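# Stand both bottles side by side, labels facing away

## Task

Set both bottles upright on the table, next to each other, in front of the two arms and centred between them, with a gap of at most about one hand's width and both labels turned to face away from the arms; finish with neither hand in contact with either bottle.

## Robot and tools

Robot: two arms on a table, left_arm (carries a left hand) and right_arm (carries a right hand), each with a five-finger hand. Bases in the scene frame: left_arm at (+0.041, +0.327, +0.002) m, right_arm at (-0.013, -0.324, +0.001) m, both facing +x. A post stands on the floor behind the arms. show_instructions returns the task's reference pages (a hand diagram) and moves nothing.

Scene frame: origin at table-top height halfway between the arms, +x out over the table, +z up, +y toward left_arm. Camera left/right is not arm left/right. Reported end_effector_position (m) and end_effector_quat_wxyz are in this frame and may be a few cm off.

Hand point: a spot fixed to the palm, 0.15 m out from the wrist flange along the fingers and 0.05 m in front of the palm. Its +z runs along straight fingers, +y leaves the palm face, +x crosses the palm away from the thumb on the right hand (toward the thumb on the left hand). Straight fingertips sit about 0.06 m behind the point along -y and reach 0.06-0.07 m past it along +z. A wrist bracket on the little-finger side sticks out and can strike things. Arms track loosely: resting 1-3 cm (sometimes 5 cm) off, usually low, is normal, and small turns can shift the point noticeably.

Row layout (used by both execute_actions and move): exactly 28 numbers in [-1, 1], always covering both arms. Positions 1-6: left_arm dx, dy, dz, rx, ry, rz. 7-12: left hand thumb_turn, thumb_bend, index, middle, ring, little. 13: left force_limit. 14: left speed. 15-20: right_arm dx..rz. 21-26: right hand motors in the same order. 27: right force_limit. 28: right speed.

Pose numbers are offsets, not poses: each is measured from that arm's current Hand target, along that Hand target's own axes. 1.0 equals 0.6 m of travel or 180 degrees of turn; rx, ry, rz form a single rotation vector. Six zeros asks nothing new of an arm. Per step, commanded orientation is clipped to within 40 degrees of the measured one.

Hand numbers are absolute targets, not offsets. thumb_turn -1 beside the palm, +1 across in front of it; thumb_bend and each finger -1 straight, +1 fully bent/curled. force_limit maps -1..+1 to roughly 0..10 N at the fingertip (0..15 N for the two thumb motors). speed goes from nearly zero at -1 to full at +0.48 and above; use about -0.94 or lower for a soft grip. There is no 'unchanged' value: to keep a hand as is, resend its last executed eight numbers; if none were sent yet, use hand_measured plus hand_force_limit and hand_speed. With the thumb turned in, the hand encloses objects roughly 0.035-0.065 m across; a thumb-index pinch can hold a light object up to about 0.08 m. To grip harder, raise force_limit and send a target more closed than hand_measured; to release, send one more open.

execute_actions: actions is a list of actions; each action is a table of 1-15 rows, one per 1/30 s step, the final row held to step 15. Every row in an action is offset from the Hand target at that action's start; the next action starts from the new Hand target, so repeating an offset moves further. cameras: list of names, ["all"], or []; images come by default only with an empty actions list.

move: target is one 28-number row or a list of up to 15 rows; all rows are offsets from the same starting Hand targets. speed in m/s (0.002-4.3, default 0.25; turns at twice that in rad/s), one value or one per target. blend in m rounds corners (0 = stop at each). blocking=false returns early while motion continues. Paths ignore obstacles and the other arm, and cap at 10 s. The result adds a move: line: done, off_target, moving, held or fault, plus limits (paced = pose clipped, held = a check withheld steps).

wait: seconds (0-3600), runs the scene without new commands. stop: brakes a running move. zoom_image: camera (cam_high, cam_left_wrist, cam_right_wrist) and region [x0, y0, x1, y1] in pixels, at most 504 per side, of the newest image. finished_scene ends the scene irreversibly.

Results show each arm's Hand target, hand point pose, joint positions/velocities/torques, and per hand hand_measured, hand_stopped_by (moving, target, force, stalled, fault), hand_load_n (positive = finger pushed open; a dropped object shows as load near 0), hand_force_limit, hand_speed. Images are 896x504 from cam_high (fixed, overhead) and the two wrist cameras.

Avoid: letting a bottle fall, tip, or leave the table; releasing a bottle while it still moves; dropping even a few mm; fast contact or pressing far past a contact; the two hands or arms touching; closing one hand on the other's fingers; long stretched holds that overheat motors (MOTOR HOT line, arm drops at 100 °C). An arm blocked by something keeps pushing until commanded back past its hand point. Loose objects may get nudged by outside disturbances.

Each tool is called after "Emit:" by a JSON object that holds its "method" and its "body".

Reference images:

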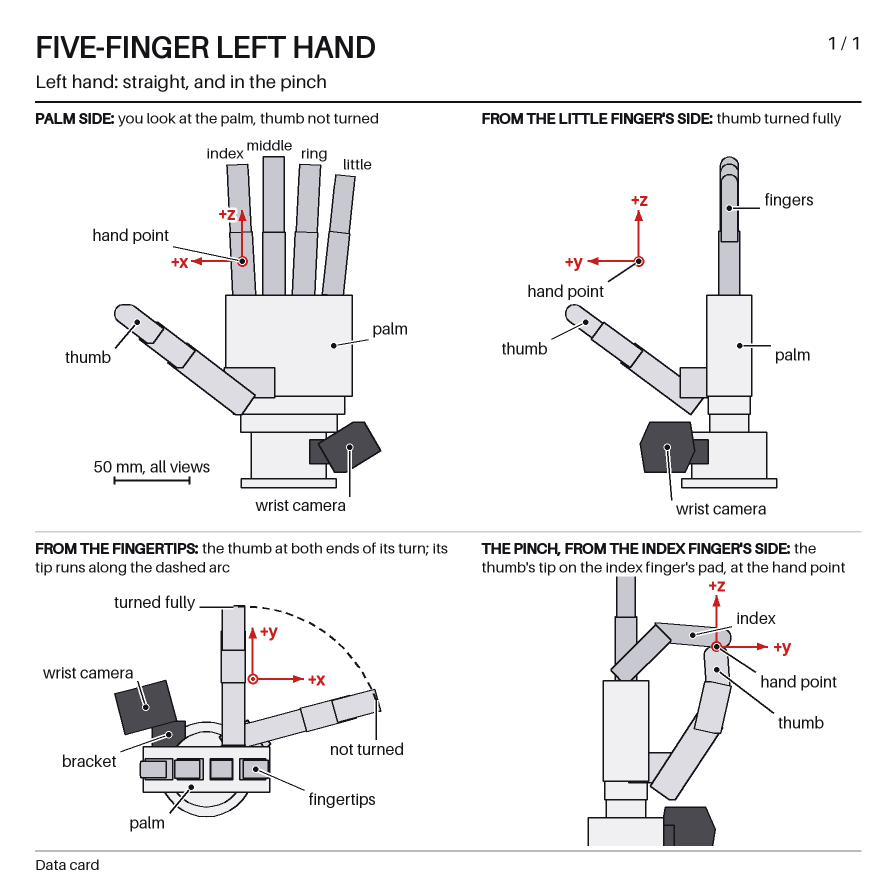

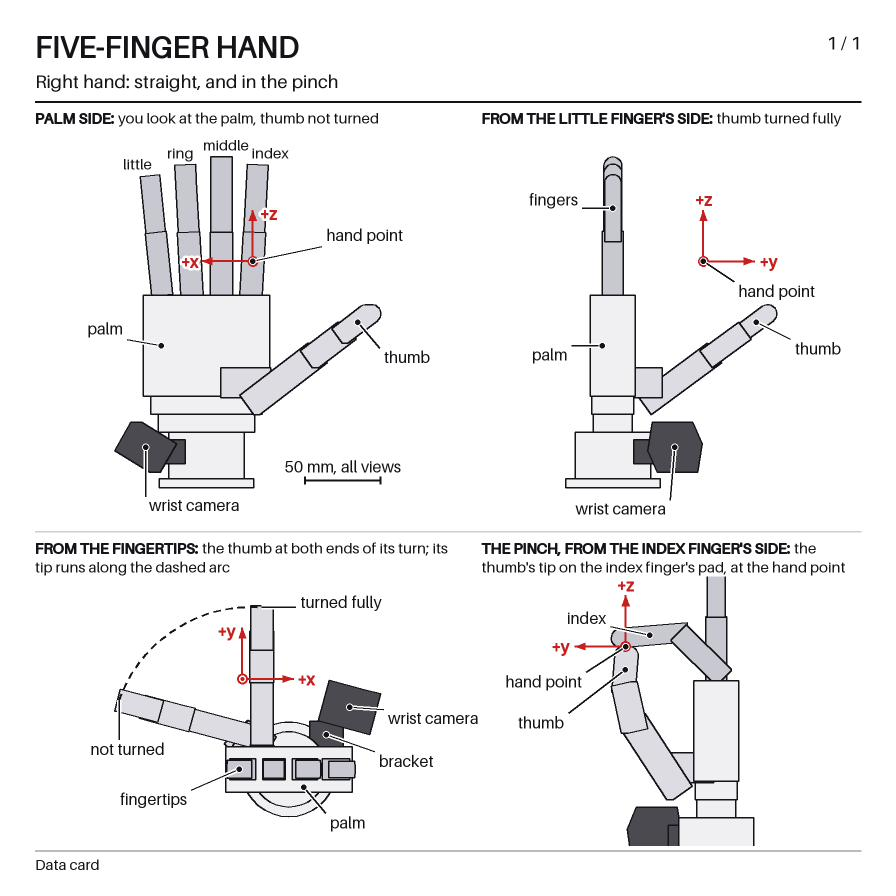

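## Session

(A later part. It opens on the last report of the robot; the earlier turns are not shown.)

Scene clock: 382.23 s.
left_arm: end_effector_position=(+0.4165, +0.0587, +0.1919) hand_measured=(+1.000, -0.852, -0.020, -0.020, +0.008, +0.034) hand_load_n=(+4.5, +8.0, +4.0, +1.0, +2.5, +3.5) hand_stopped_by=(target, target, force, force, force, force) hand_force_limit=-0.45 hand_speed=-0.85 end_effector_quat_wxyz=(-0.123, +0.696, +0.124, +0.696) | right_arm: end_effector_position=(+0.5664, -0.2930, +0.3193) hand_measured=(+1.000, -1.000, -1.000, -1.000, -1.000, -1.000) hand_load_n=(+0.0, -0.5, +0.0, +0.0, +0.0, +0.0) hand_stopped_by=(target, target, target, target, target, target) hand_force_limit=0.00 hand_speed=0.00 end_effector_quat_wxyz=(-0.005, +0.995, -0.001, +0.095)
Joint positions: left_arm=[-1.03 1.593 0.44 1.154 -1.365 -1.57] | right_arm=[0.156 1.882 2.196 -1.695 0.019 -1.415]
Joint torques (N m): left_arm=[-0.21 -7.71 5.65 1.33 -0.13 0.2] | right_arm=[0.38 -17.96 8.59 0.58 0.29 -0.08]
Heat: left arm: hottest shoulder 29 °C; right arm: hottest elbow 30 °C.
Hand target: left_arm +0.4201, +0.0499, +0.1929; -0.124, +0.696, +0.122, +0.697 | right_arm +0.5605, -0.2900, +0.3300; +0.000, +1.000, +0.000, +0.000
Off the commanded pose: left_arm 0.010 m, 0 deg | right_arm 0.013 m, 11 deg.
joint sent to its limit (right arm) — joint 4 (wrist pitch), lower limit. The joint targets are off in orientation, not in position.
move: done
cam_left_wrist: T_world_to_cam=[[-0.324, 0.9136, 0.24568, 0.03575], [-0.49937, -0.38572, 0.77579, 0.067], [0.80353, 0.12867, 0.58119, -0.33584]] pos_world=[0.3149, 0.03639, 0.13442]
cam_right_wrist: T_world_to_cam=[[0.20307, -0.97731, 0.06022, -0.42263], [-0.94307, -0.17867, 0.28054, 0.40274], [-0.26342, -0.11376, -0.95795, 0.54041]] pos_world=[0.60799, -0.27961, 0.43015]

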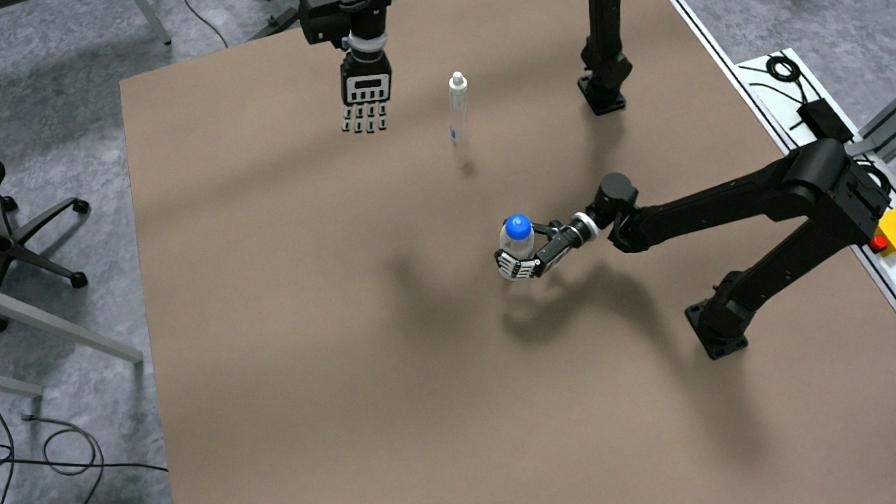

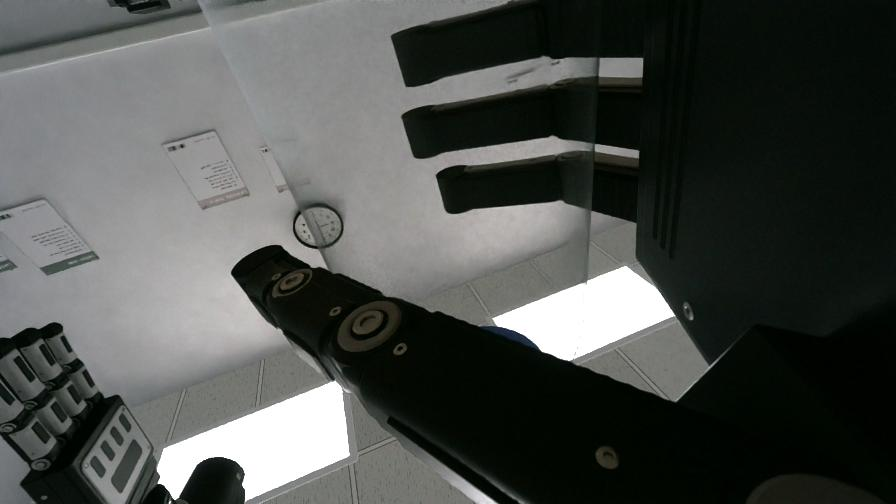

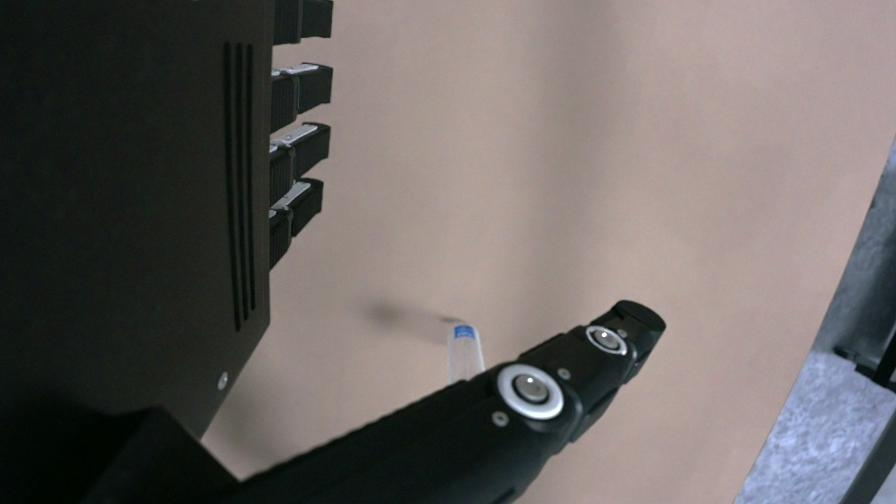

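Emit:
{"method": "move", "body": {"target": [-0.05,0,0,0,0,0,1,-0.85,0.32,0.32,0.32,0.32,-0.45,-0.85,0,0,0,0,0,0,1,-1,-1,-1,-1,-1,0,0], "speed": 0.06, "cameras": ["cam_high"]}}

Emit:
{"method": "zoom_image", "body": {"camera": "cam_high", "region": [470, 190, 570, 290]}}

Scene clock: 393.30 s.
left_arm: end_effector_position=(+0.4177, +0.0569, +0.1600) hand_measured=(+1.000, -0.852, -0.020, -0.020, +0.008, +0.034) hand_load_n=(+4.5, +8.0, +4.0, +1.0, +2.5, +3.5) hand_stopped_by=(target, target, force, force, force, force) hand_force_limit=-0.45 hand_speed=-0.85 end_effector_quat_wxyz=(-0.130, +0.699, +0.117, +0.693) | right_arm: end_effector_position=(+0.5664, -0.2930, +0.3193) hand_measured=(+1.000, -1.000, -1.000, -1.000, -1.000, -1.000) hand_load_n=(+0.0, +0.0, +0.0, +0.0, +0.0, +0.0) hand_stopped_by=(target, target, target, target, target, target) hand_force_limit=0.00 hand_speed=0.00 end_effector_quat_wxyz=(-0.005, +0.995, -0.001, +0.095)
Joint positions: left_arm=[-1.03 1.709 0.44 1.24 -1.366 -1.581] | right_arm=[0.156 1.882 2.196 -1.695 0.019 -1.415]
Joint torques (N m): left_arm=[-0.09 -7.88 4.57 2.37 -0.15 0.2] | right_arm=[0.32 -18.02 8.58 0.58 0.31 -0.07]
Heat: left arm: hottest shoulder 29 °C; right arm: hottest elbow 30 °C.
Hand target: left_arm +0.4201, +0.0500, +0.1629; -0.124, +0.696, +0.122, +0.697 | right_arm +0.5605, -0.2900, +0.3300; +0.000, +1.000, +0.000, +0.000
Off the commanded pose: left_arm 0.008 m, 1 deg | right_arm 0.013 m, 11 deg.
joint sent to its limit (right arm) — joint 4 (wrist pitch), lower limit. The joint targets are off in orientation, not in position.
move: done

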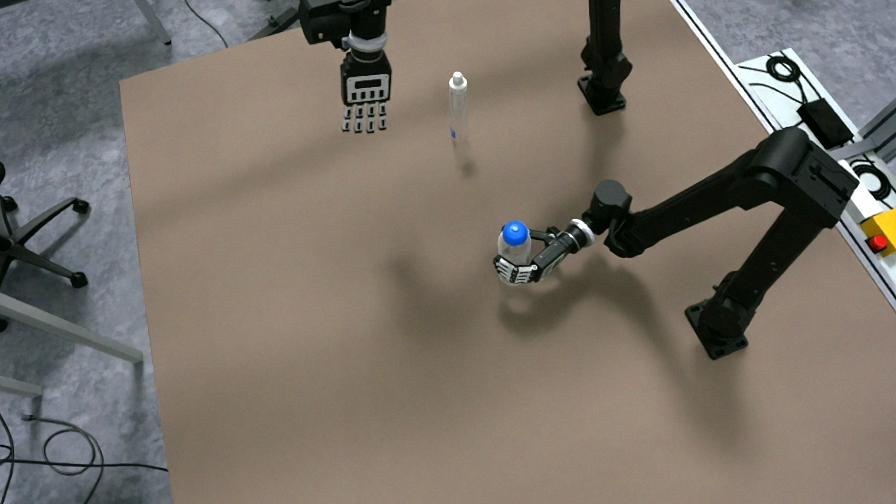

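Scaled by 5.040.

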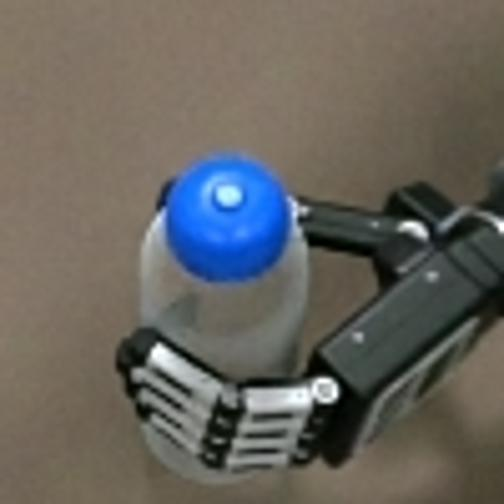

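Emit:
{"method": "move", "body": {"target": [-0.01,0,0,0,0,0,1,-0.85,0.32,0.32,0.32,0.32,-0.45,-0.85,0,0,0,0,0,0,1,-1,-1,-1,-1,-1,0,0], "speed": 0.03}}

Emit:
{"method": "move", "body": {"target": [-0.01,0,0,0,0,0,1,-0.85,0.32,0.32,0.32,0.32,-0.45,-0.85,0,0,0,0,0,0,1,-1,-1,-1,-1,-1,0,0], "speed": 0.03}}

Scene clock: 403.20 s.
left_arm: end_effector_position=(+0.4177, +0.0570, +0.1544) hand_measured=(+1.000, -0.852, -0.020, -0.020, +0.008, +0.034) hand_load_n=(+4.5, +7.5, +4.0, +1.0, +2.5, +3.5) hand_stopped_by=(target, target, force, force, force, force) hand_force_limit=-0.45 hand_speed=-0.85 end_effector_quat_wxyz=(-0.130, +0.699, +0.118, +0.693) | right_arm: end_effector_position=(+0.5664, -0.2930, +0.3193) hand_measured=(+1.000, -1.000, -1.000, -1.000, -1.000, -1.000) hand_load_n=(+0.0, +0.0, +0.0, +0.0, +0.0, +0.0) hand_stopped_by=(target, target, target, target, target, target) hand_force_limit=0.00 hand_speed=0.00 end_effector_quat_wxyz=(-0.005, +0.995, -0.001, +0.095)
Joint positions: left_arm=[-1.03 1.734 0.44 1.265 -1.366 -1.581] | right_arm=[0.156 1.882 2.196 -1.695 0.019 -1.415]
Joint torques (N m): left_arm=[-0.38 -8.59 4.4 2.29 -0.16 0.23] | right_arm=[0.26 -18.02 8.59 0.61 0.3 -0.07]
Heat: left arm: hottest shoulder 29 °C; right arm: hottest elbow 30 °C.
Hand target: left_arm +0.4201, +0.0500, +0.1570; -0.124, +0.696, +0.122, +0.697 | right_arm +0.5605, -0.2900, +0.3300; +0.000, +1.000, +0.000, +0.000
Off the commanded pose: left_arm 0.008 m, 1 deg | right_arm 0.013 m, 11 deg.
joint sent to its limit (right arm) — joint 4 (wrist pitch), lower limit. The joint targets are off in orientation, not in position.
move: done

Scene clock: 404.00 s.
left_arm: end_effector_position=(+0.4182, +0.0565, +0.1530) hand_measured=(+1.000, -0.852, -0.020, -0.020, +0.008, +0.034) hand_load_n=(+4.5, +7.5, +4.0, +1.0, +2.5, +3.0) hand_stopped_by=(target, target, force, force, force, force) hand_force_limit=-0.45 hand_speed=-0.85 end_effector_quat_wxyz=(-0.125, +0.697, +0.123, +0.695) | right_arm: end_effector_position=(+0.5664, -0.2930, +0.3193) hand_measured=(+1.000, -1.000, -1.000, -1.000, -1.000, -1.000) hand_load_n=(+0.0, +0.0, +0.0, +0.0, +0.0, +0.0) hand_stopped_by=(target, target, target, target, target, target) hand_force_limit=0.00 hand_speed=0.00 end_effector_quat_wxyz=(-0.005, +0.995, -0.001, +0.095)
Joint positions: left_arm=[-1.03 1.754 0.445 1.297 -1.367 -1.581] | right_arm=[0.156 1.882 2.196 -1.695 0.019 -1.415]
Joint torques (N m): left_arm=[-0.5 -8.06 4.04 2.32 -0.07 0.23] | right_arm=[0.38 -18.02 8.61 0.61 0.29 -0.08]
Heat: left arm: hottest shoulder 29 °C; right arm: hottest elbow 30 °C.
Hand target: left_arm +0.4201, +0.0500, +0.1511; -0.124, +0.696, +0.122, +0.697 | right_arm +0.5605, -0.2900, +0.3300; +0.000, +1.000, +0.000, +0.000
Off the commanded pose: left_arm 0.007 m, 0 deg | right_arm 0.013 m, 11 deg.
joint sent to its limit (right arm) — joint 4 (wrist pitch), lower limit. The joint targets are off in orientation, not in position.
move: done

Emit:
{"method": "move", "body": {"target": [[0,0,0,0,0,0,1,-1,-0.15,-0.15,-0.15,-0.15,-0.45,-0.8,0,0,0,0,0,0,1,-1,-1,-1,-1,-1,0,0],[0,0,0,0,0,0,1,-1,-1,-1,-1,-1,-0.45,-0.6,0,0,0,0,0,0,1,-1,-1,-1,-1,-1,0,0]], "cameras": ["cam_high"]}}

Emit:
{"method": "zoom_image", "body": {"camera": "cam_high", "region": [470, 190, 570, 290]}}

Scene clock: 408.83 s.
left_arm: end_effector_position=(+0.4183, +0.0563, +0.1503) hand_measured=(+1.000, -1.000, -1.000, -1.000, -1.000, -1.000) hand_load_n=(+0.0, +0.0, +0.0, +0.0, +0.0, +0.0) hand_stopped_by=(target, target, target, target, target, target) hand_force_limit=-0.45 hand_speed=-0.60 end_effector_quat_wxyz=(-0.128, +0.698, +0.121, +0.694) | right_arm: end_effector_position=(+0.5664, -0.2930, +0.3193) hand_measured=(+1.000, -1.000, -1.000, -1.000, -1.000, -1.000) hand_load_n=(+0.0, +0.0, +0.0, +0.0, +0.0, +0.0) hand_stopped_by=(target, target, target, target, target, target) hand_force_limit=0.00 hand_speed=0.00 end_effector_quat_wxyz=(-0.005, +0.995, -0.001, +0.095)
Joint positions: left_arm=[-1.03 1.76 0.445 1.298 -1.367 -1.578] | right_arm=[0.156 1.882 2.196 -1.695 0.019 -1.415]
Joint torques (N m): left_arm=[-0.38 -8.41 3.99 2.28 -0.08 0.24] | right_arm=[0.32 -17.9 8.61 0.58 0.31 -0.08]
Heat: left arm: hottest shoulder 29 °C; right arm: hottest elbow 30 °C.
Hand target: left_arm +0.4201, +0.0500, +0.1510; -0.124, +0.696, +0.122, +0.697 | right_arm +0.5605, -0.2900, +0.3300; +0.000, +1.000, +0.000, +0.000
Off the commanded pose: left_arm 0.007 m, 1 deg | right_arm 0.013 m, 11 deg.
joint sent to its limit (right arm) — joint 4 (wrist pitch), lower limit. The joint targets are off in orientation, not in position.
move: done

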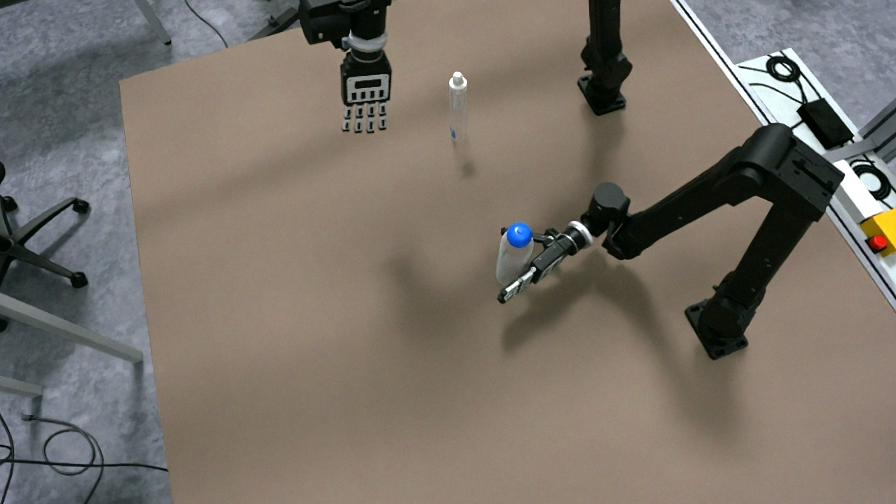

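Scaled by 5.040.

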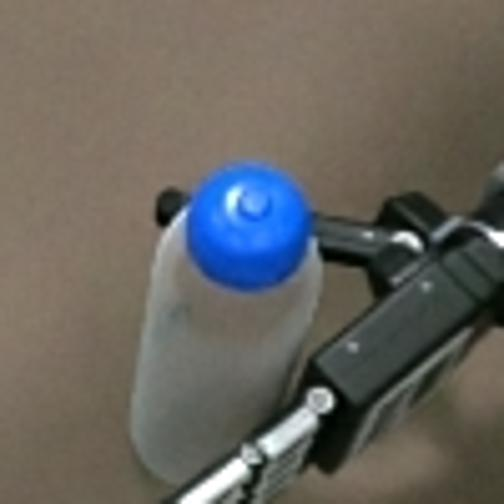

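Emit:
{"method": "move", "body": {"target": [0,0.007,-0.09,0,0,0,1,-1,-1,-1,-1,-1,-0.45,-0.6,0,0,0,0,0,0,1,-1,-1,-1,-1,-1,0,0], "speed": 0.05, "cameras": ["cam_high"]}}

Emit:
{"method": "zoom_image", "body": {"camera": "cam_high", "region": [470, 190, 570, 290]}}

Scene clock: 434.00 s.
left_arm: end_effector_position=(+0.3714, +0.0322, +0.1508) hand_measured=(+1.000, -1.000, -1.000, -1.000, -1.000, -1.000) hand_load_n=(+0.0, +0.0, +0.0, +0.5, +0.0, +0.0) hand_stopped_by=(target, target, target, target, target, target) hand_force_limit=-0.45 hand_speed=-0.60 end_effector_quat_wxyz=(-0.128, +0.697, +0.120, +0.695) | right_arm: end_effector_position=(+0.5664, -0.2930, +0.3193) hand_measured=(+1.000, -1.000, -1.000, -1.000, -1.000, -1.000) hand_load_n=(+0.0, +0.0, +0.0, +0.0, +0.0, +0.0) hand_stopped_by=(target, target, target, target, target, target) hand_force_limit=0.00 hand_speed=0.00 end_effector_quat_wxyz=(-0.005, +0.995, -0.001, +0.095)
Joint positions: left_arm=[-1.189 1.76 0.445 1.298 -1.527 -1.578] | right_arm=[0.156 1.882 2.196 -1.695 0.019 -1.415]
Joint torques (N m): left_arm=[-0.44 -8.59 3.43 1.76 -0.16 0.13] | right_arm=[0.38 -18.02 8.58 0.59 0.3 -0.07]
Heat: left arm: hottest shoulder 28 °C; right arm: hottest elbow 30 °C.
Hand target: left_arm +0.3708, +0.0276, +0.1509; -0.124, +0.696, +0.122, +0.697 | right_arm +0.5605, -0.2900, +0.3300; +0.000, +1.000, +0.000, +0.000
Off the commanded pose: left_arm 0.005 m, 1 deg | right_arm 0.013 m, 11 deg.
joint sent to its limit (right arm) — joint 4 (wrist pitch), lower limit. The joint targets are off in orientation, not in position.
move: done

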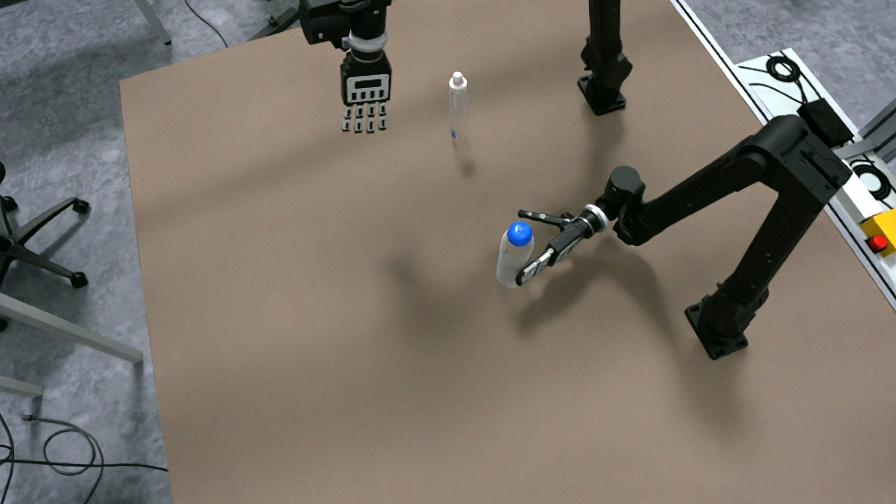

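Scaled by 5.040.

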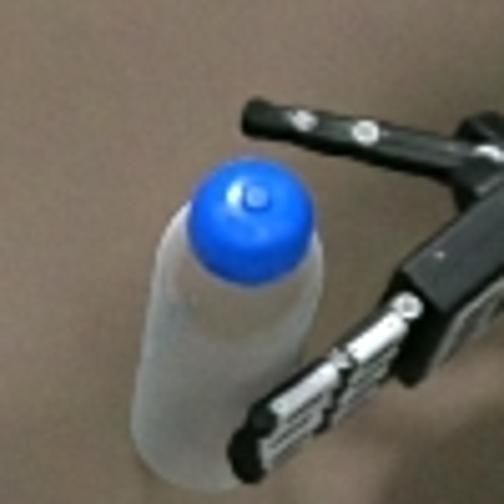

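Emit:
{"method": "move", "body": {"target": [0,-0.15,-0.02,0,0,0,1,-1,-1,-1,-1,-1,-0.45,-0.6,-0.1225,-0.1667,0.05,0,0,0.5,1,-1,-1,-1,-1,-1,0,0], "speed": 0.25, "cameras": ["cam_high","cam_right_wrist"]}}

Scene clock: 440.53 s.
left_arm: end_effector_position=(+0.3317, +0.1078, +0.1450) hand_measured=(+1.000, -1.000, -1.000, -1.000, -1.000, -1.000) hand_load_n=(+0.0, +0.0, +0.0, +0.0, +0.0, +0.0) hand_stopped_by=(target, target, target, target, target, target) hand_force_limit=-0.45 hand_speed=-0.60 end_effector_quat_wxyz=(-0.137, +0.699, +0.110, +0.693) | right_arm: end_effector_position=(+0.4918, -0.1865, +0.2902) hand_measured=(+1.000, -1.000, -1.000, -1.000, -1.000, -1.000) hand_load_n=(+0.0, +0.0, +0.0, +0.0, +0.0, +0.0) hand_stopped_by=(target, target, target, target, target, target) hand_force_limit=0.00 hand_speed=0.00 end_effector_quat_wxyz=(-0.036, +0.711, -0.702, +0.022)
Joint positions: left_arm=[-1.219 1.67 0.213 1.368 -1.554 -1.621] | right_arm=[0.188 1.813 2.022 -1.695 -0.005 0.173]
Joint torques (N m): left_arm=[-0.67 -7.59 1.47 2.09 -0.23 0.01] | right_arm=[-1.14 -17.2 8.59 0.38 -0.04 0.11]
Heat: left arm: hottest shoulder 28 °C; right arm: hottest elbow 30 °C.
Hand target: left_arm +0.3288, +0.1081, +0.1511; -0.124, +0.696, +0.122, +0.697 | right_arm +0.4870, -0.1898, +0.3001; +0.000, +0.707, -0.707, +0.000
Off the commanded pose: left_arm 0.007 m, 2 deg | right_arm 0.012 m, 5 deg.
joint sent to its limit (left arm) — joint 5 (wrist yaw), lower limit. The joint targets still meet the commanded pose.
joint sent to its limit (right arm) — joint 4 (wrist pitch), lower limit. The joint targets are off in orientation, not in position.
move: off_target (right_arm)
cam_right_wrist: T_world_to_cam=[[-0.9723, -0.22747, -0.05385, 0.44932], [-0.22652, 0.85997, 0.45733, 0.14963], [-0.05772, 0.45685, -0.88767, 0.48985]] pos_world=[0.49904, -0.25026, 0.39059]

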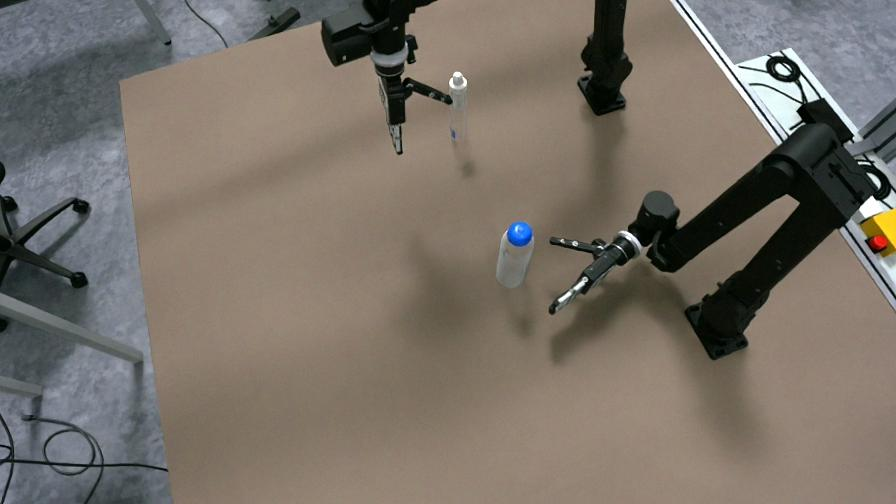

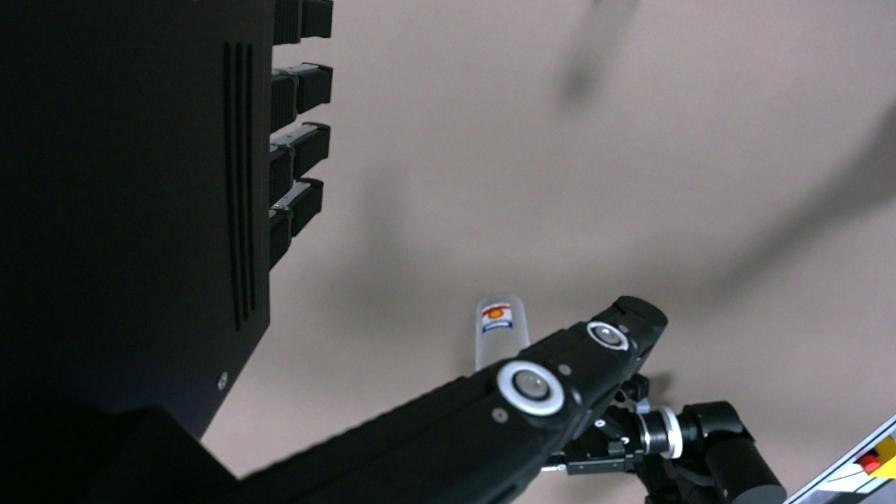

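Emit:
{"method": "zoom_image", "body": {"camera": "cam_right_wrist", "region": [460, 280, 550, 380]}}

Emit:
{"method": "zoom_image", "body": {"camera": "cam_high", "region": [470, 200, 560, 300]}}

Scaled by 5.040.

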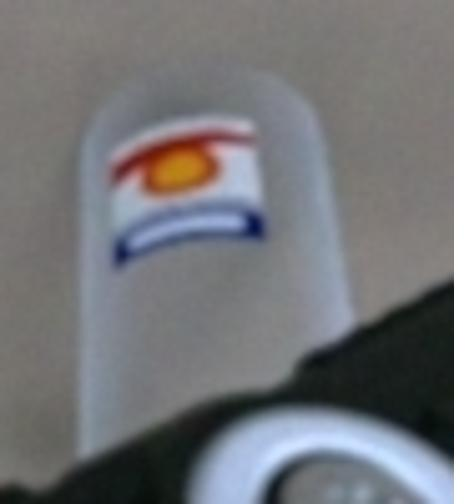

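Scaled by 5.040.

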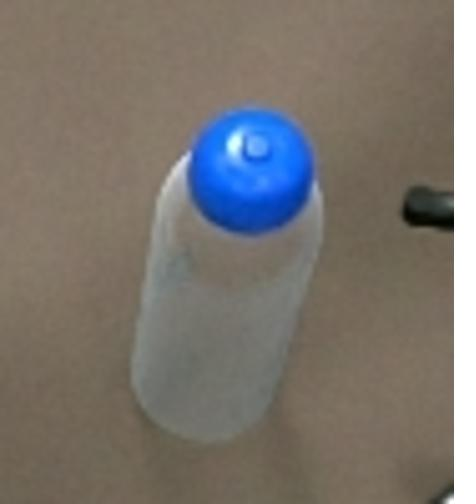

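Emit:
{"method": "zoom_image", "body": {"camera": "cam_high", "region": [350, 20, 500, 170]}}

Scaled by 3.360.

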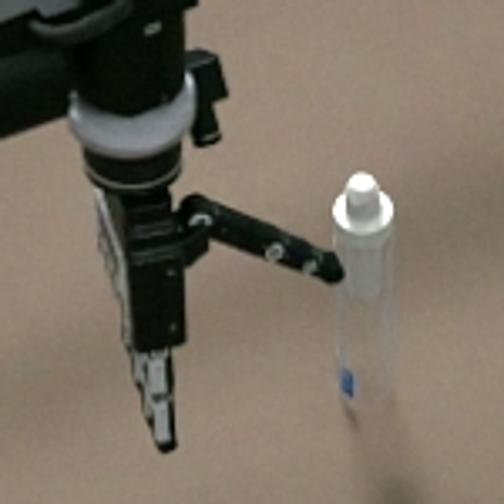

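Emit:
{"method": "move", "body": {"target": [[0.0833,-0.143,0.0706,0,0,0,-1,-1,-1,-1,-1,-1,-0.45,-0.4,-0.05,0.0283,-0.0167,0,0,0.5,-1,-1,-1,-1,-1,-1,-0.45,-0.4],[0.1667,-0.2857,0.1412,0,0,0,-1,-1,-1,-1,-1,-1,-0.45,-0.4,-0.0833,0.145,0.1,0.3849,-0.3849,0.3849,-1,-1,-1,-1,-1,-1,-0.45,-0.4]], "speed": 0.3, "blend": [0.02,0], "cameras": ["cam_high","cam_right_wrist"]}}

Scene clock: 490.00 s.
left_arm: end_effector_position=(+0.3384, +0.2019, +0.2025) hand_measured=(-1.000, -1.000, -1.000, -1.000, -1.000, -1.000) hand_load_n=(+0.0, +0.0, +0.0, +0.0, +0.0, +0.0) hand_stopped_by=(target, target, target, target, target, target) hand_force_limit=-0.45 hand_speed=-0.40 end_effector_quat_wxyz=(-0.119, +0.689, +0.126, +0.704) | right_arm: end_effector_position=(+0.4653, -0.1614, +0.3001) hand_measured=(-1.000, -1.000, -1.000, -1.000, -1.000, -1.000) hand_load_n=(+0.0, +0.0, +0.0, +0.0, +0.0, +0.0) hand_stopped_by=(target, target, target, target, target, target) hand_force_limit=-0.45 hand_speed=-0.40 end_effector_quat_wxyz=(+0.041, -0.002, +0.999, -0.001)
Joint positions: left_arm=[-0.968 1.133 0.018 1.188 -1.3 -1.514] | right_arm=[0.235 1.491 1.624 -1.625 0.02 1.801]
Joint torques (N m): left_arm=[-0.38 -1.03 4.31 1.99 -0.06 0.12] | right_arm=[0.21 -12.51 8.8 1.22 0.24 0.11]
Heat: left arm: hottest shoulder 28 °C; right arm: hottest elbow 31 °C.
Hand target: left_arm +0.3383, +0.1999, +0.2019; -0.118, +0.689, +0.125, +0.704 (not the last commanded pose) | right_arm +0.4655, -0.1585, +0.3055; +0.052, +0.000, +0.999, +0.000 (not the last commanded pose)
Off the commanded pose: left_arm 0.108 m, 1 deg | right_arm 0.091 m, 85 deg.
move: held (left_arm; a check stopped the path), off_target (right_arm; braked when a check withheld steps of left_arm); path passed 1 of 2 targets; limits=held
pose unreachable (left arm): on one or more control steps of this call, first in action 0 (counted from 0), this arm could not follow its commanded pose, so it was not sent that pose on those steps. It may still have moved: this result reports where it is.
cause: moving toward the commanded pose would bring two parts of the arm too close to each other (joints 2 (shoulder) and 3 (elbow) lie between them).
cam_right_wrist: T_world_to_cam=[[-0.21945, 0.97555, 0.01176, 0.25406], [0.83123, 0.18065, 0.52576, -0.50485], [0.51079, 0.12516, -0.85055, 0.15647]] pos_world=[0.39548, -0.17624, 0.39553]

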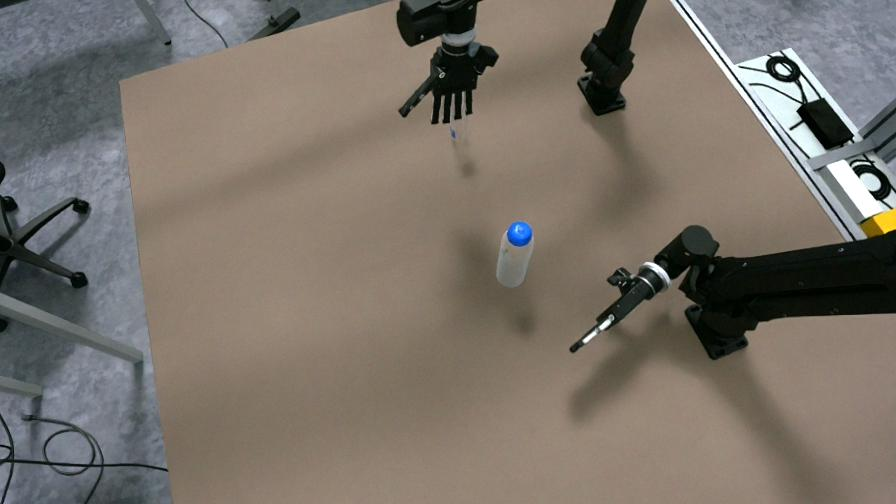

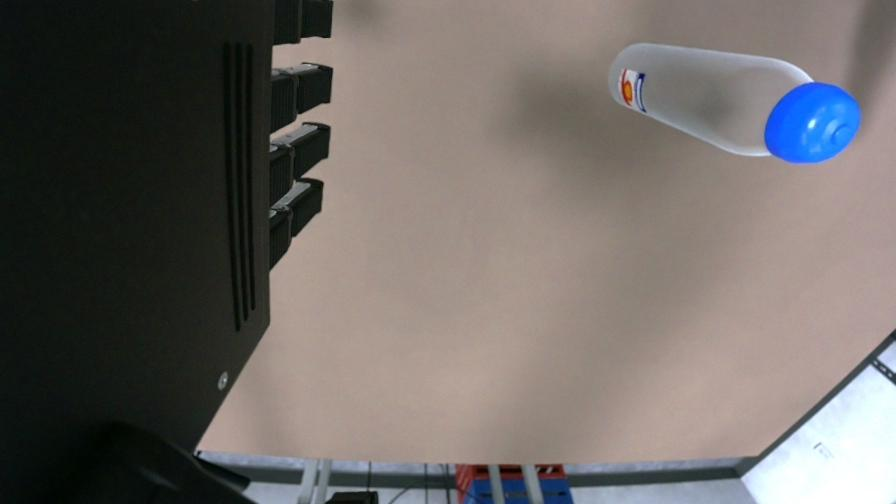

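Emit:
{"method": "zoom_image", "body": {"camera": "cam_right_wrist", "region": [590, 20, 880, 180]}}

Emit:
{"method": "zoom_image", "body": {"camera": "cam_high", "region": [380, 0, 520, 150]}}

Scaled by 1.738.

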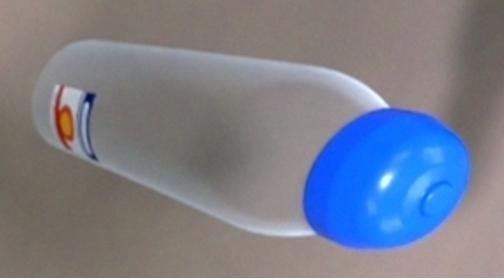

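Scaled by 3.360.

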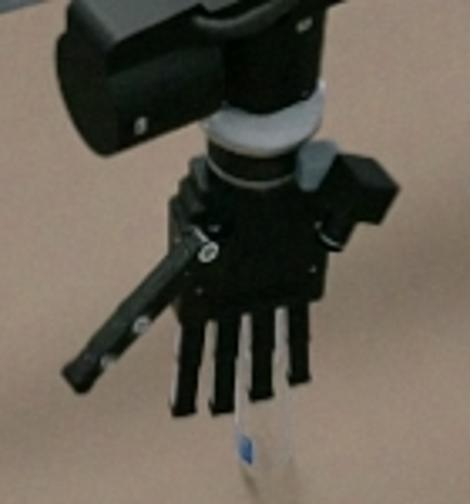

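Emit:
{"method": "move", "body": {"target": [[0,0,0,0,0,0,-1,-1,-1,-1,-1,-1,-0.45,-0.4,0.1068,0.0308,0.132,0,-0.4667,0,-1,-1,-1,-1,-1,-1,-0.45,-0.4],[0,0,0,0,0,0,-1,-1,-1,-1,-1,-1,-0.45,-0.4,0.1394,0.1442,0.2678,0,-0.4667,0,-1,-1,-1,-1,-1,-1,-0.45,-0.4]], "speed": 0.25, "blend": [0.02,0], "cameras": ["cam_high","cam_right_wrist"]}}

Emit:
{"method": "zoom_image", "body": {"camera": "cam_high", "region": [470, 150, 620, 300]}}

Scene clock: 513.90 s.
left_arm: end_effector_position=(+0.3384, +0.2019, +0.2025) hand_measured=(-1.000, -1.000, -1.000, -1.000, -1.000, -1.000) hand_load_n=(+0.0, +0.0, +0.0, +0.0, +0.0, +0.0) hand_stopped_by=(target, target, target, target, target, target) hand_force_limit=-0.45 hand_speed=-0.40 end_effector_quat_wxyz=(-0.119, +0.689, +0.126, +0.704) | right_arm: end_effector_position=(+0.3953, -0.0783, +0.1315) hand_measured=(-1.000, -1.000, -1.000, -1.000, -1.000, -1.000) hand_load_n=(+0.0, -0.5, +0.0, +0.0, +0.0, +0.0) hand_stopped_by=(target, target, target, target, target, target) hand_force_limit=-0.45 hand_speed=-0.40 end_effector_quat_wxyz=(+0.699, -0.001, +0.715, -0.004)
Joint positions: left_arm=[-0.968 1.133 0.018 1.188 -1.3 -1.514] | right_arm=[0.721 1.779 0.318 1.431 0.723 1.583]
Joint torques (N m): left_arm=[-0.32 -1.08 4.31 1.92 -0.05 0.13] | right_arm=[0.03 -8.35 4.38 2.84 0.24 -0.05]
Heat: left arm: hottest shoulder 28 °C; right arm: hottest elbow 31 °C.
Hand target: left_arm +0.3383, +0.1999, +0.2019; -0.118, +0.689, +0.125, +0.704 | right_arm +0.3990, -0.0719, +0.1370; +0.707, +0.000, +0.707, +0.000
Off the commanded pose: left_arm 0.002 m, 0 deg | right_arm 0.009 m, 1 deg.
move: done
cam_right_wrist: T_world_to_cam=[[-0.03255, 0.97475, -0.22091, 0.11625], [-0.43589, 0.18505, 0.88077, 0.08149], [0.89941, 0.12497, 0.41886, -0.2821]] pos_world=[0.29303, -0.09314, 0.07207]

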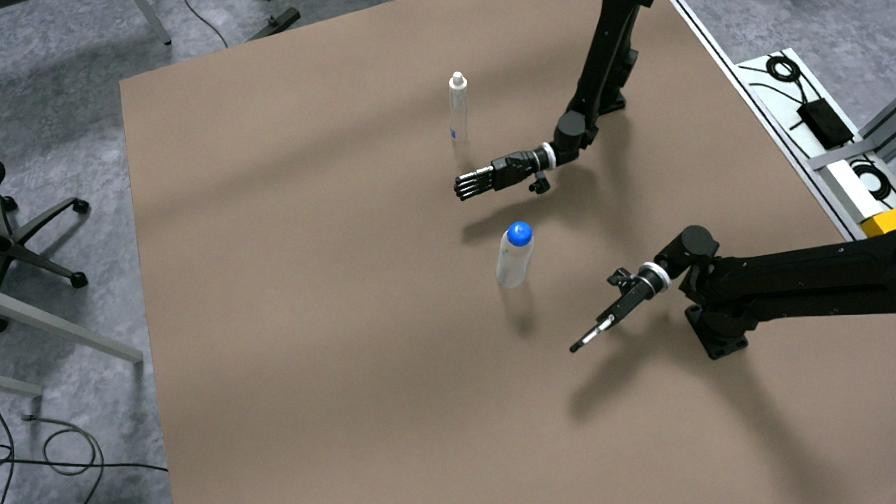

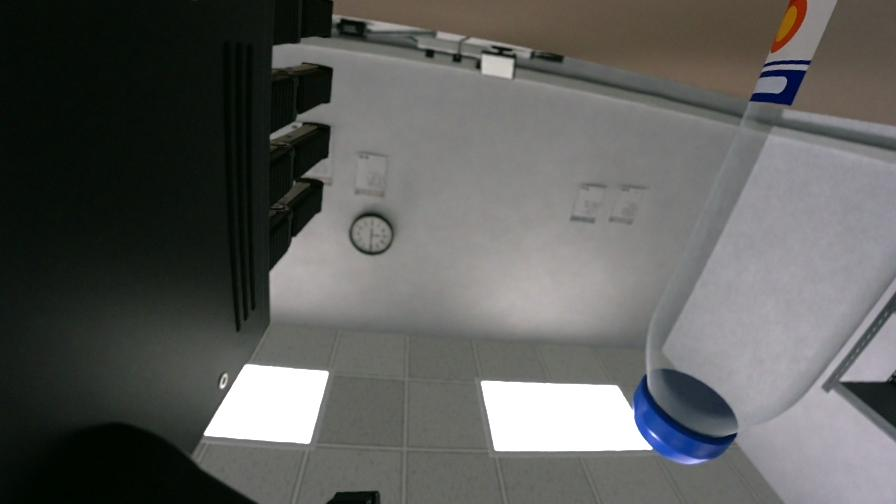

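Scaled by 3.360.

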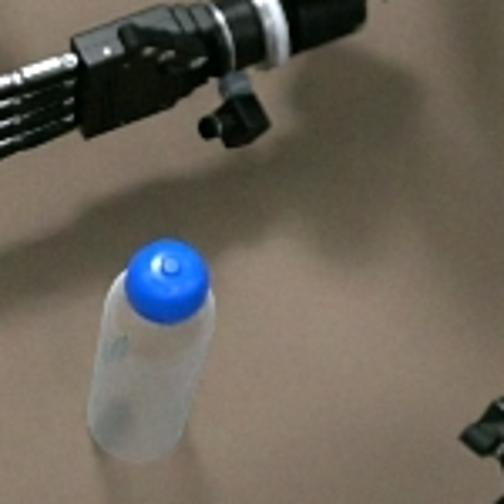

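Emit:
{"method": "zoom_image", "body": {"camera": "cam_high", "region": [440, 130, 560, 220]}}

Scaled by 4.200.

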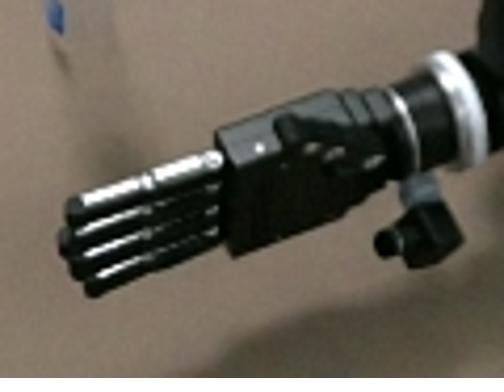

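Emit:
{"method": "move", "body": {"target": [0,0,0,0,0,0,-1,-1,-1,-1,-1,-1,-0.45,-0.4,0,0.1817,-0.002,0,0,0,-1,-1,-1,-1,-1,-1,-0.45,-0.4], "speed": 0.15, "cameras": ["cam_high","cam_right_wrist"]}}

Emit:
{"method": "zoom_image", "body": {"camera": "cam_high", "region": [450, 190, 570, 310]}}

Scene clock: 538.07 s.
left_arm: end_effector_position=(+0.3384, +0.2019, +0.2025) hand_measured=(-1.000, -1.000, -1.000, -1.000, -1.000, -1.000) hand_load_n=(+0.0, +0.0, +0.0, +0.0, +0.0, +0.0) hand_stopped_by=(target, target, target, target, target, target) hand_force_limit=-0.45 hand_speed=-0.40 end_effector_quat_wxyz=(-0.119, +0.689, +0.126, +0.704) | right_arm: end_effector_position=(+0.3939, +0.0288, +0.1378) hand_measured=(-1.000, -1.000, -1.000, -1.000, -1.000, -1.000) hand_load_n=(+0.0, +0.0, +0.0, +0.0, -0.5, +0.0) hand_stopped_by=(target, target, target, target, target, target) hand_force_limit=-0.45 hand_speed=-0.40 end_effector_quat_wxyz=(+0.706, +0.002, +0.708, +0.002)
Joint positions: left_arm=[-0.968 1.133 0.018 1.188 -1.3 -1.514] | right_arm=[0.946 1.847 0.533 1.31 0.945 1.58]
Joint torques (N m): left_arm=[-0.32 -1.14 4.36 1.98 -0.06 0.13] | right_arm=[0.15 -10.34 5.91 1.57 0.28 -0.02]
Heat: left arm: hottest shoulder 27 °C; right arm: hottest elbow 29 °C.
Hand target: left_arm +0.3383, +0.1999, +0.2019; -0.118, +0.689, +0.125, +0.704 | right_arm +0.3978, +0.0371, +0.1371; +0.707, +0.000, +0.707, +0.000
Off the commanded pose: left_arm 0.002 m, 0 deg | right_arm 0.009 m, 0 deg.
move: done
cam_right_wrist: T_world_to_cam=[[-0.03088, 0.97761, -0.20813, 0.01072], [-0.45432, 0.17175, 0.87413, 0.06405], [0.8903, 0.12155, 0.43884, -0.29593]] pos_world=[0.29289, 0.01449, 0.07611]

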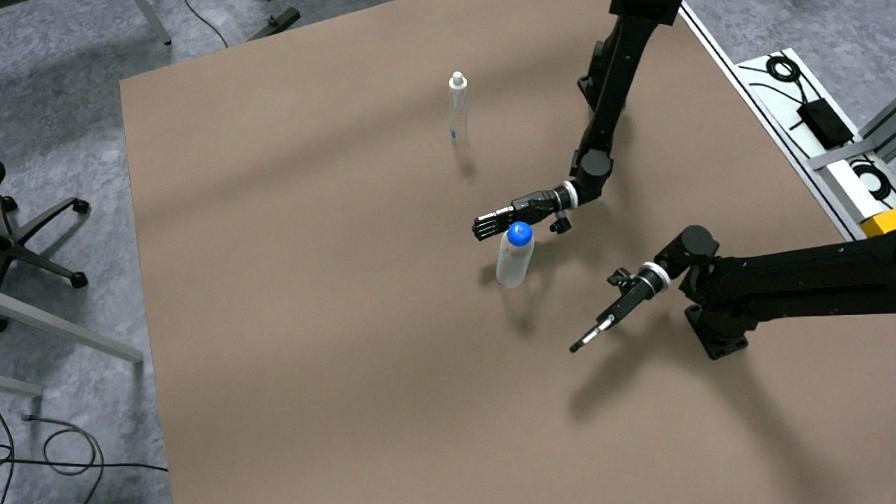

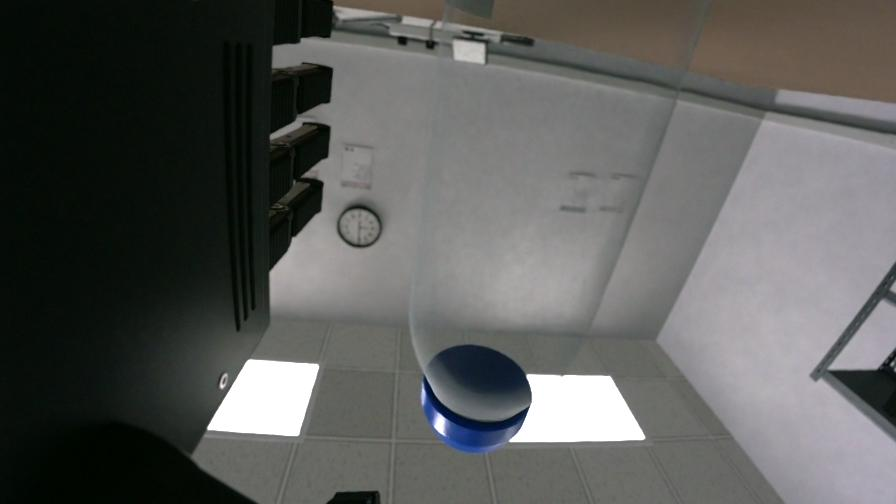

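Scaled by 4.200.

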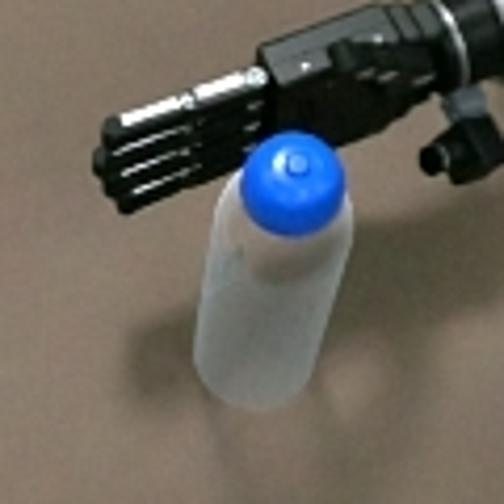

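Emit:
{"method": "move", "body": {"target": [[0,0,0,0,0,0,-1,-1,-1,-1,-1,-1,-0.45,-0.4,0,0.0567,-0.0083,0,0,0,-1,-1,-1,-1,-1,-1,-0.45,-0.4],[0,0,0,0,0,0,-1,-1,-1,-1,-1,-1,-0.45,-0.4,0,0.0567,-0.0083,0,0,0,1,-1,-1,-1,-1,-1,-0.45,-0.4]], "speed": 0.06, "cameras": ["cam_high","cam_right_wrist"]}}

Emit:
{"method": "zoom_image", "body": {"camera": "cam_high", "region": [450, 190, 570, 310]}}

Scene clock: 547.53 s.
left_arm: end_effector_position=(+0.3384, +0.2019, +0.2025) hand_measured=(-1.000, -1.000, -1.000, -1.000, -1.000, -1.000) hand_load_n=(+0.0, +0.0, +0.5, +0.0, +0.0, +0.0) hand_stopped_by=(target, target, target, target, target, target) hand_force_limit=-0.45 hand_speed=-0.40 end_effector_quat_wxyz=(-0.119, +0.689, +0.126, +0.704) | right_arm: end_effector_position=(+0.3903, +0.0609, +0.1373) hand_measured=(+1.000, -1.000, -1.000, -1.000, -1.000, -1.000) hand_load_n=(+0.0, +0.0, +0.0, +0.0, +0.0, +0.0) hand_stopped_by=(target, target, target, target, target, target) hand_force_limit=-0.45 hand_speed=-0.40 end_effector_quat_wxyz=(+0.706, +0.003, +0.708, +0.000)
Joint positions: left_arm=[-0.968 1.133 0.018 1.188 -1.3 -1.514] | right_arm=[1.004 1.874 0.602 1.266 1.006 1.58]
Joint torques (N m): left_arm=[-0.32 -0.97 4.31 1.92 -0.05 0.11] | right_arm=[0.21 -10.81 6.39 1.58 0.26 -0.01]
Heat: left arm: hottest shoulder 27 °C; right arm: hottest elbow 29 °C.
Hand target: left_arm +0.3383, +0.1999, +0.2019; -0.118, +0.689, +0.125, +0.704 | right_arm +0.3928, +0.0712, +0.1371; +0.707, +0.000, +0.707, +0.000
Off the commanded pose: left_arm 0.002 m, 0 deg | right_arm 0.011 m, 0 deg.
move: off_target (right_arm); target 2's new numbers were sent with right_arm's hand 0.011 m and 0 deg from that target
cam_right_wrist: T_world_to_cam=[[-0.02804, 0.97741, -0.20949, -0.02177], [-0.45317, 0.17437, 0.87421, 0.0567], [0.89099, 0.11945, 0.43804, -0.29642]] pos_world=[0.28919, 0.0468, 0.07571]

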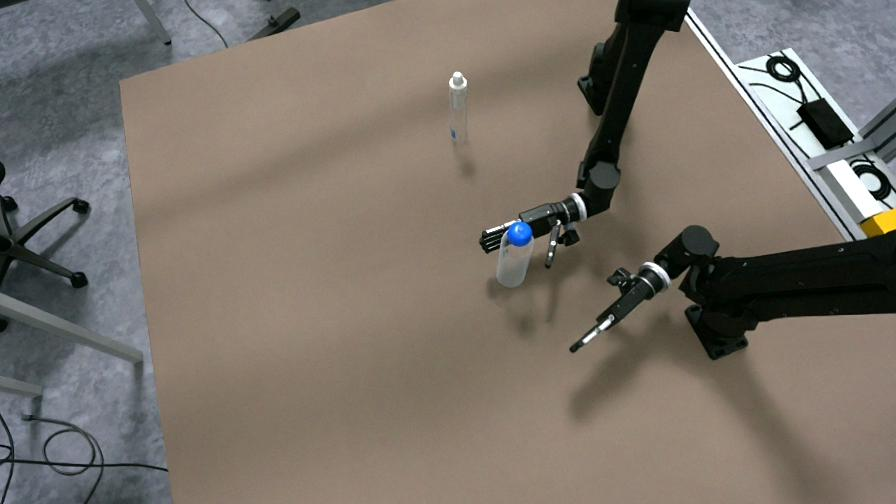

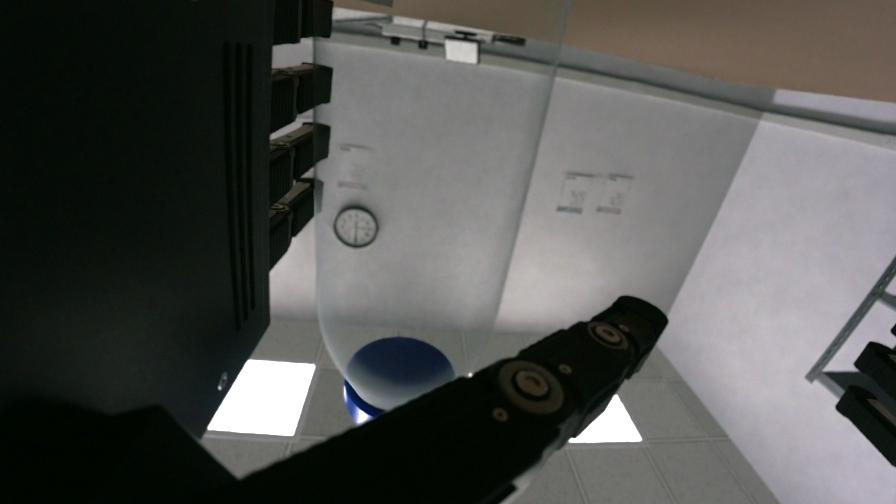

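Scaled by 4.200.

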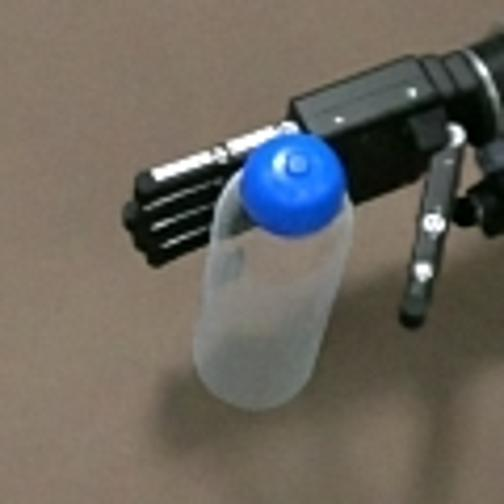

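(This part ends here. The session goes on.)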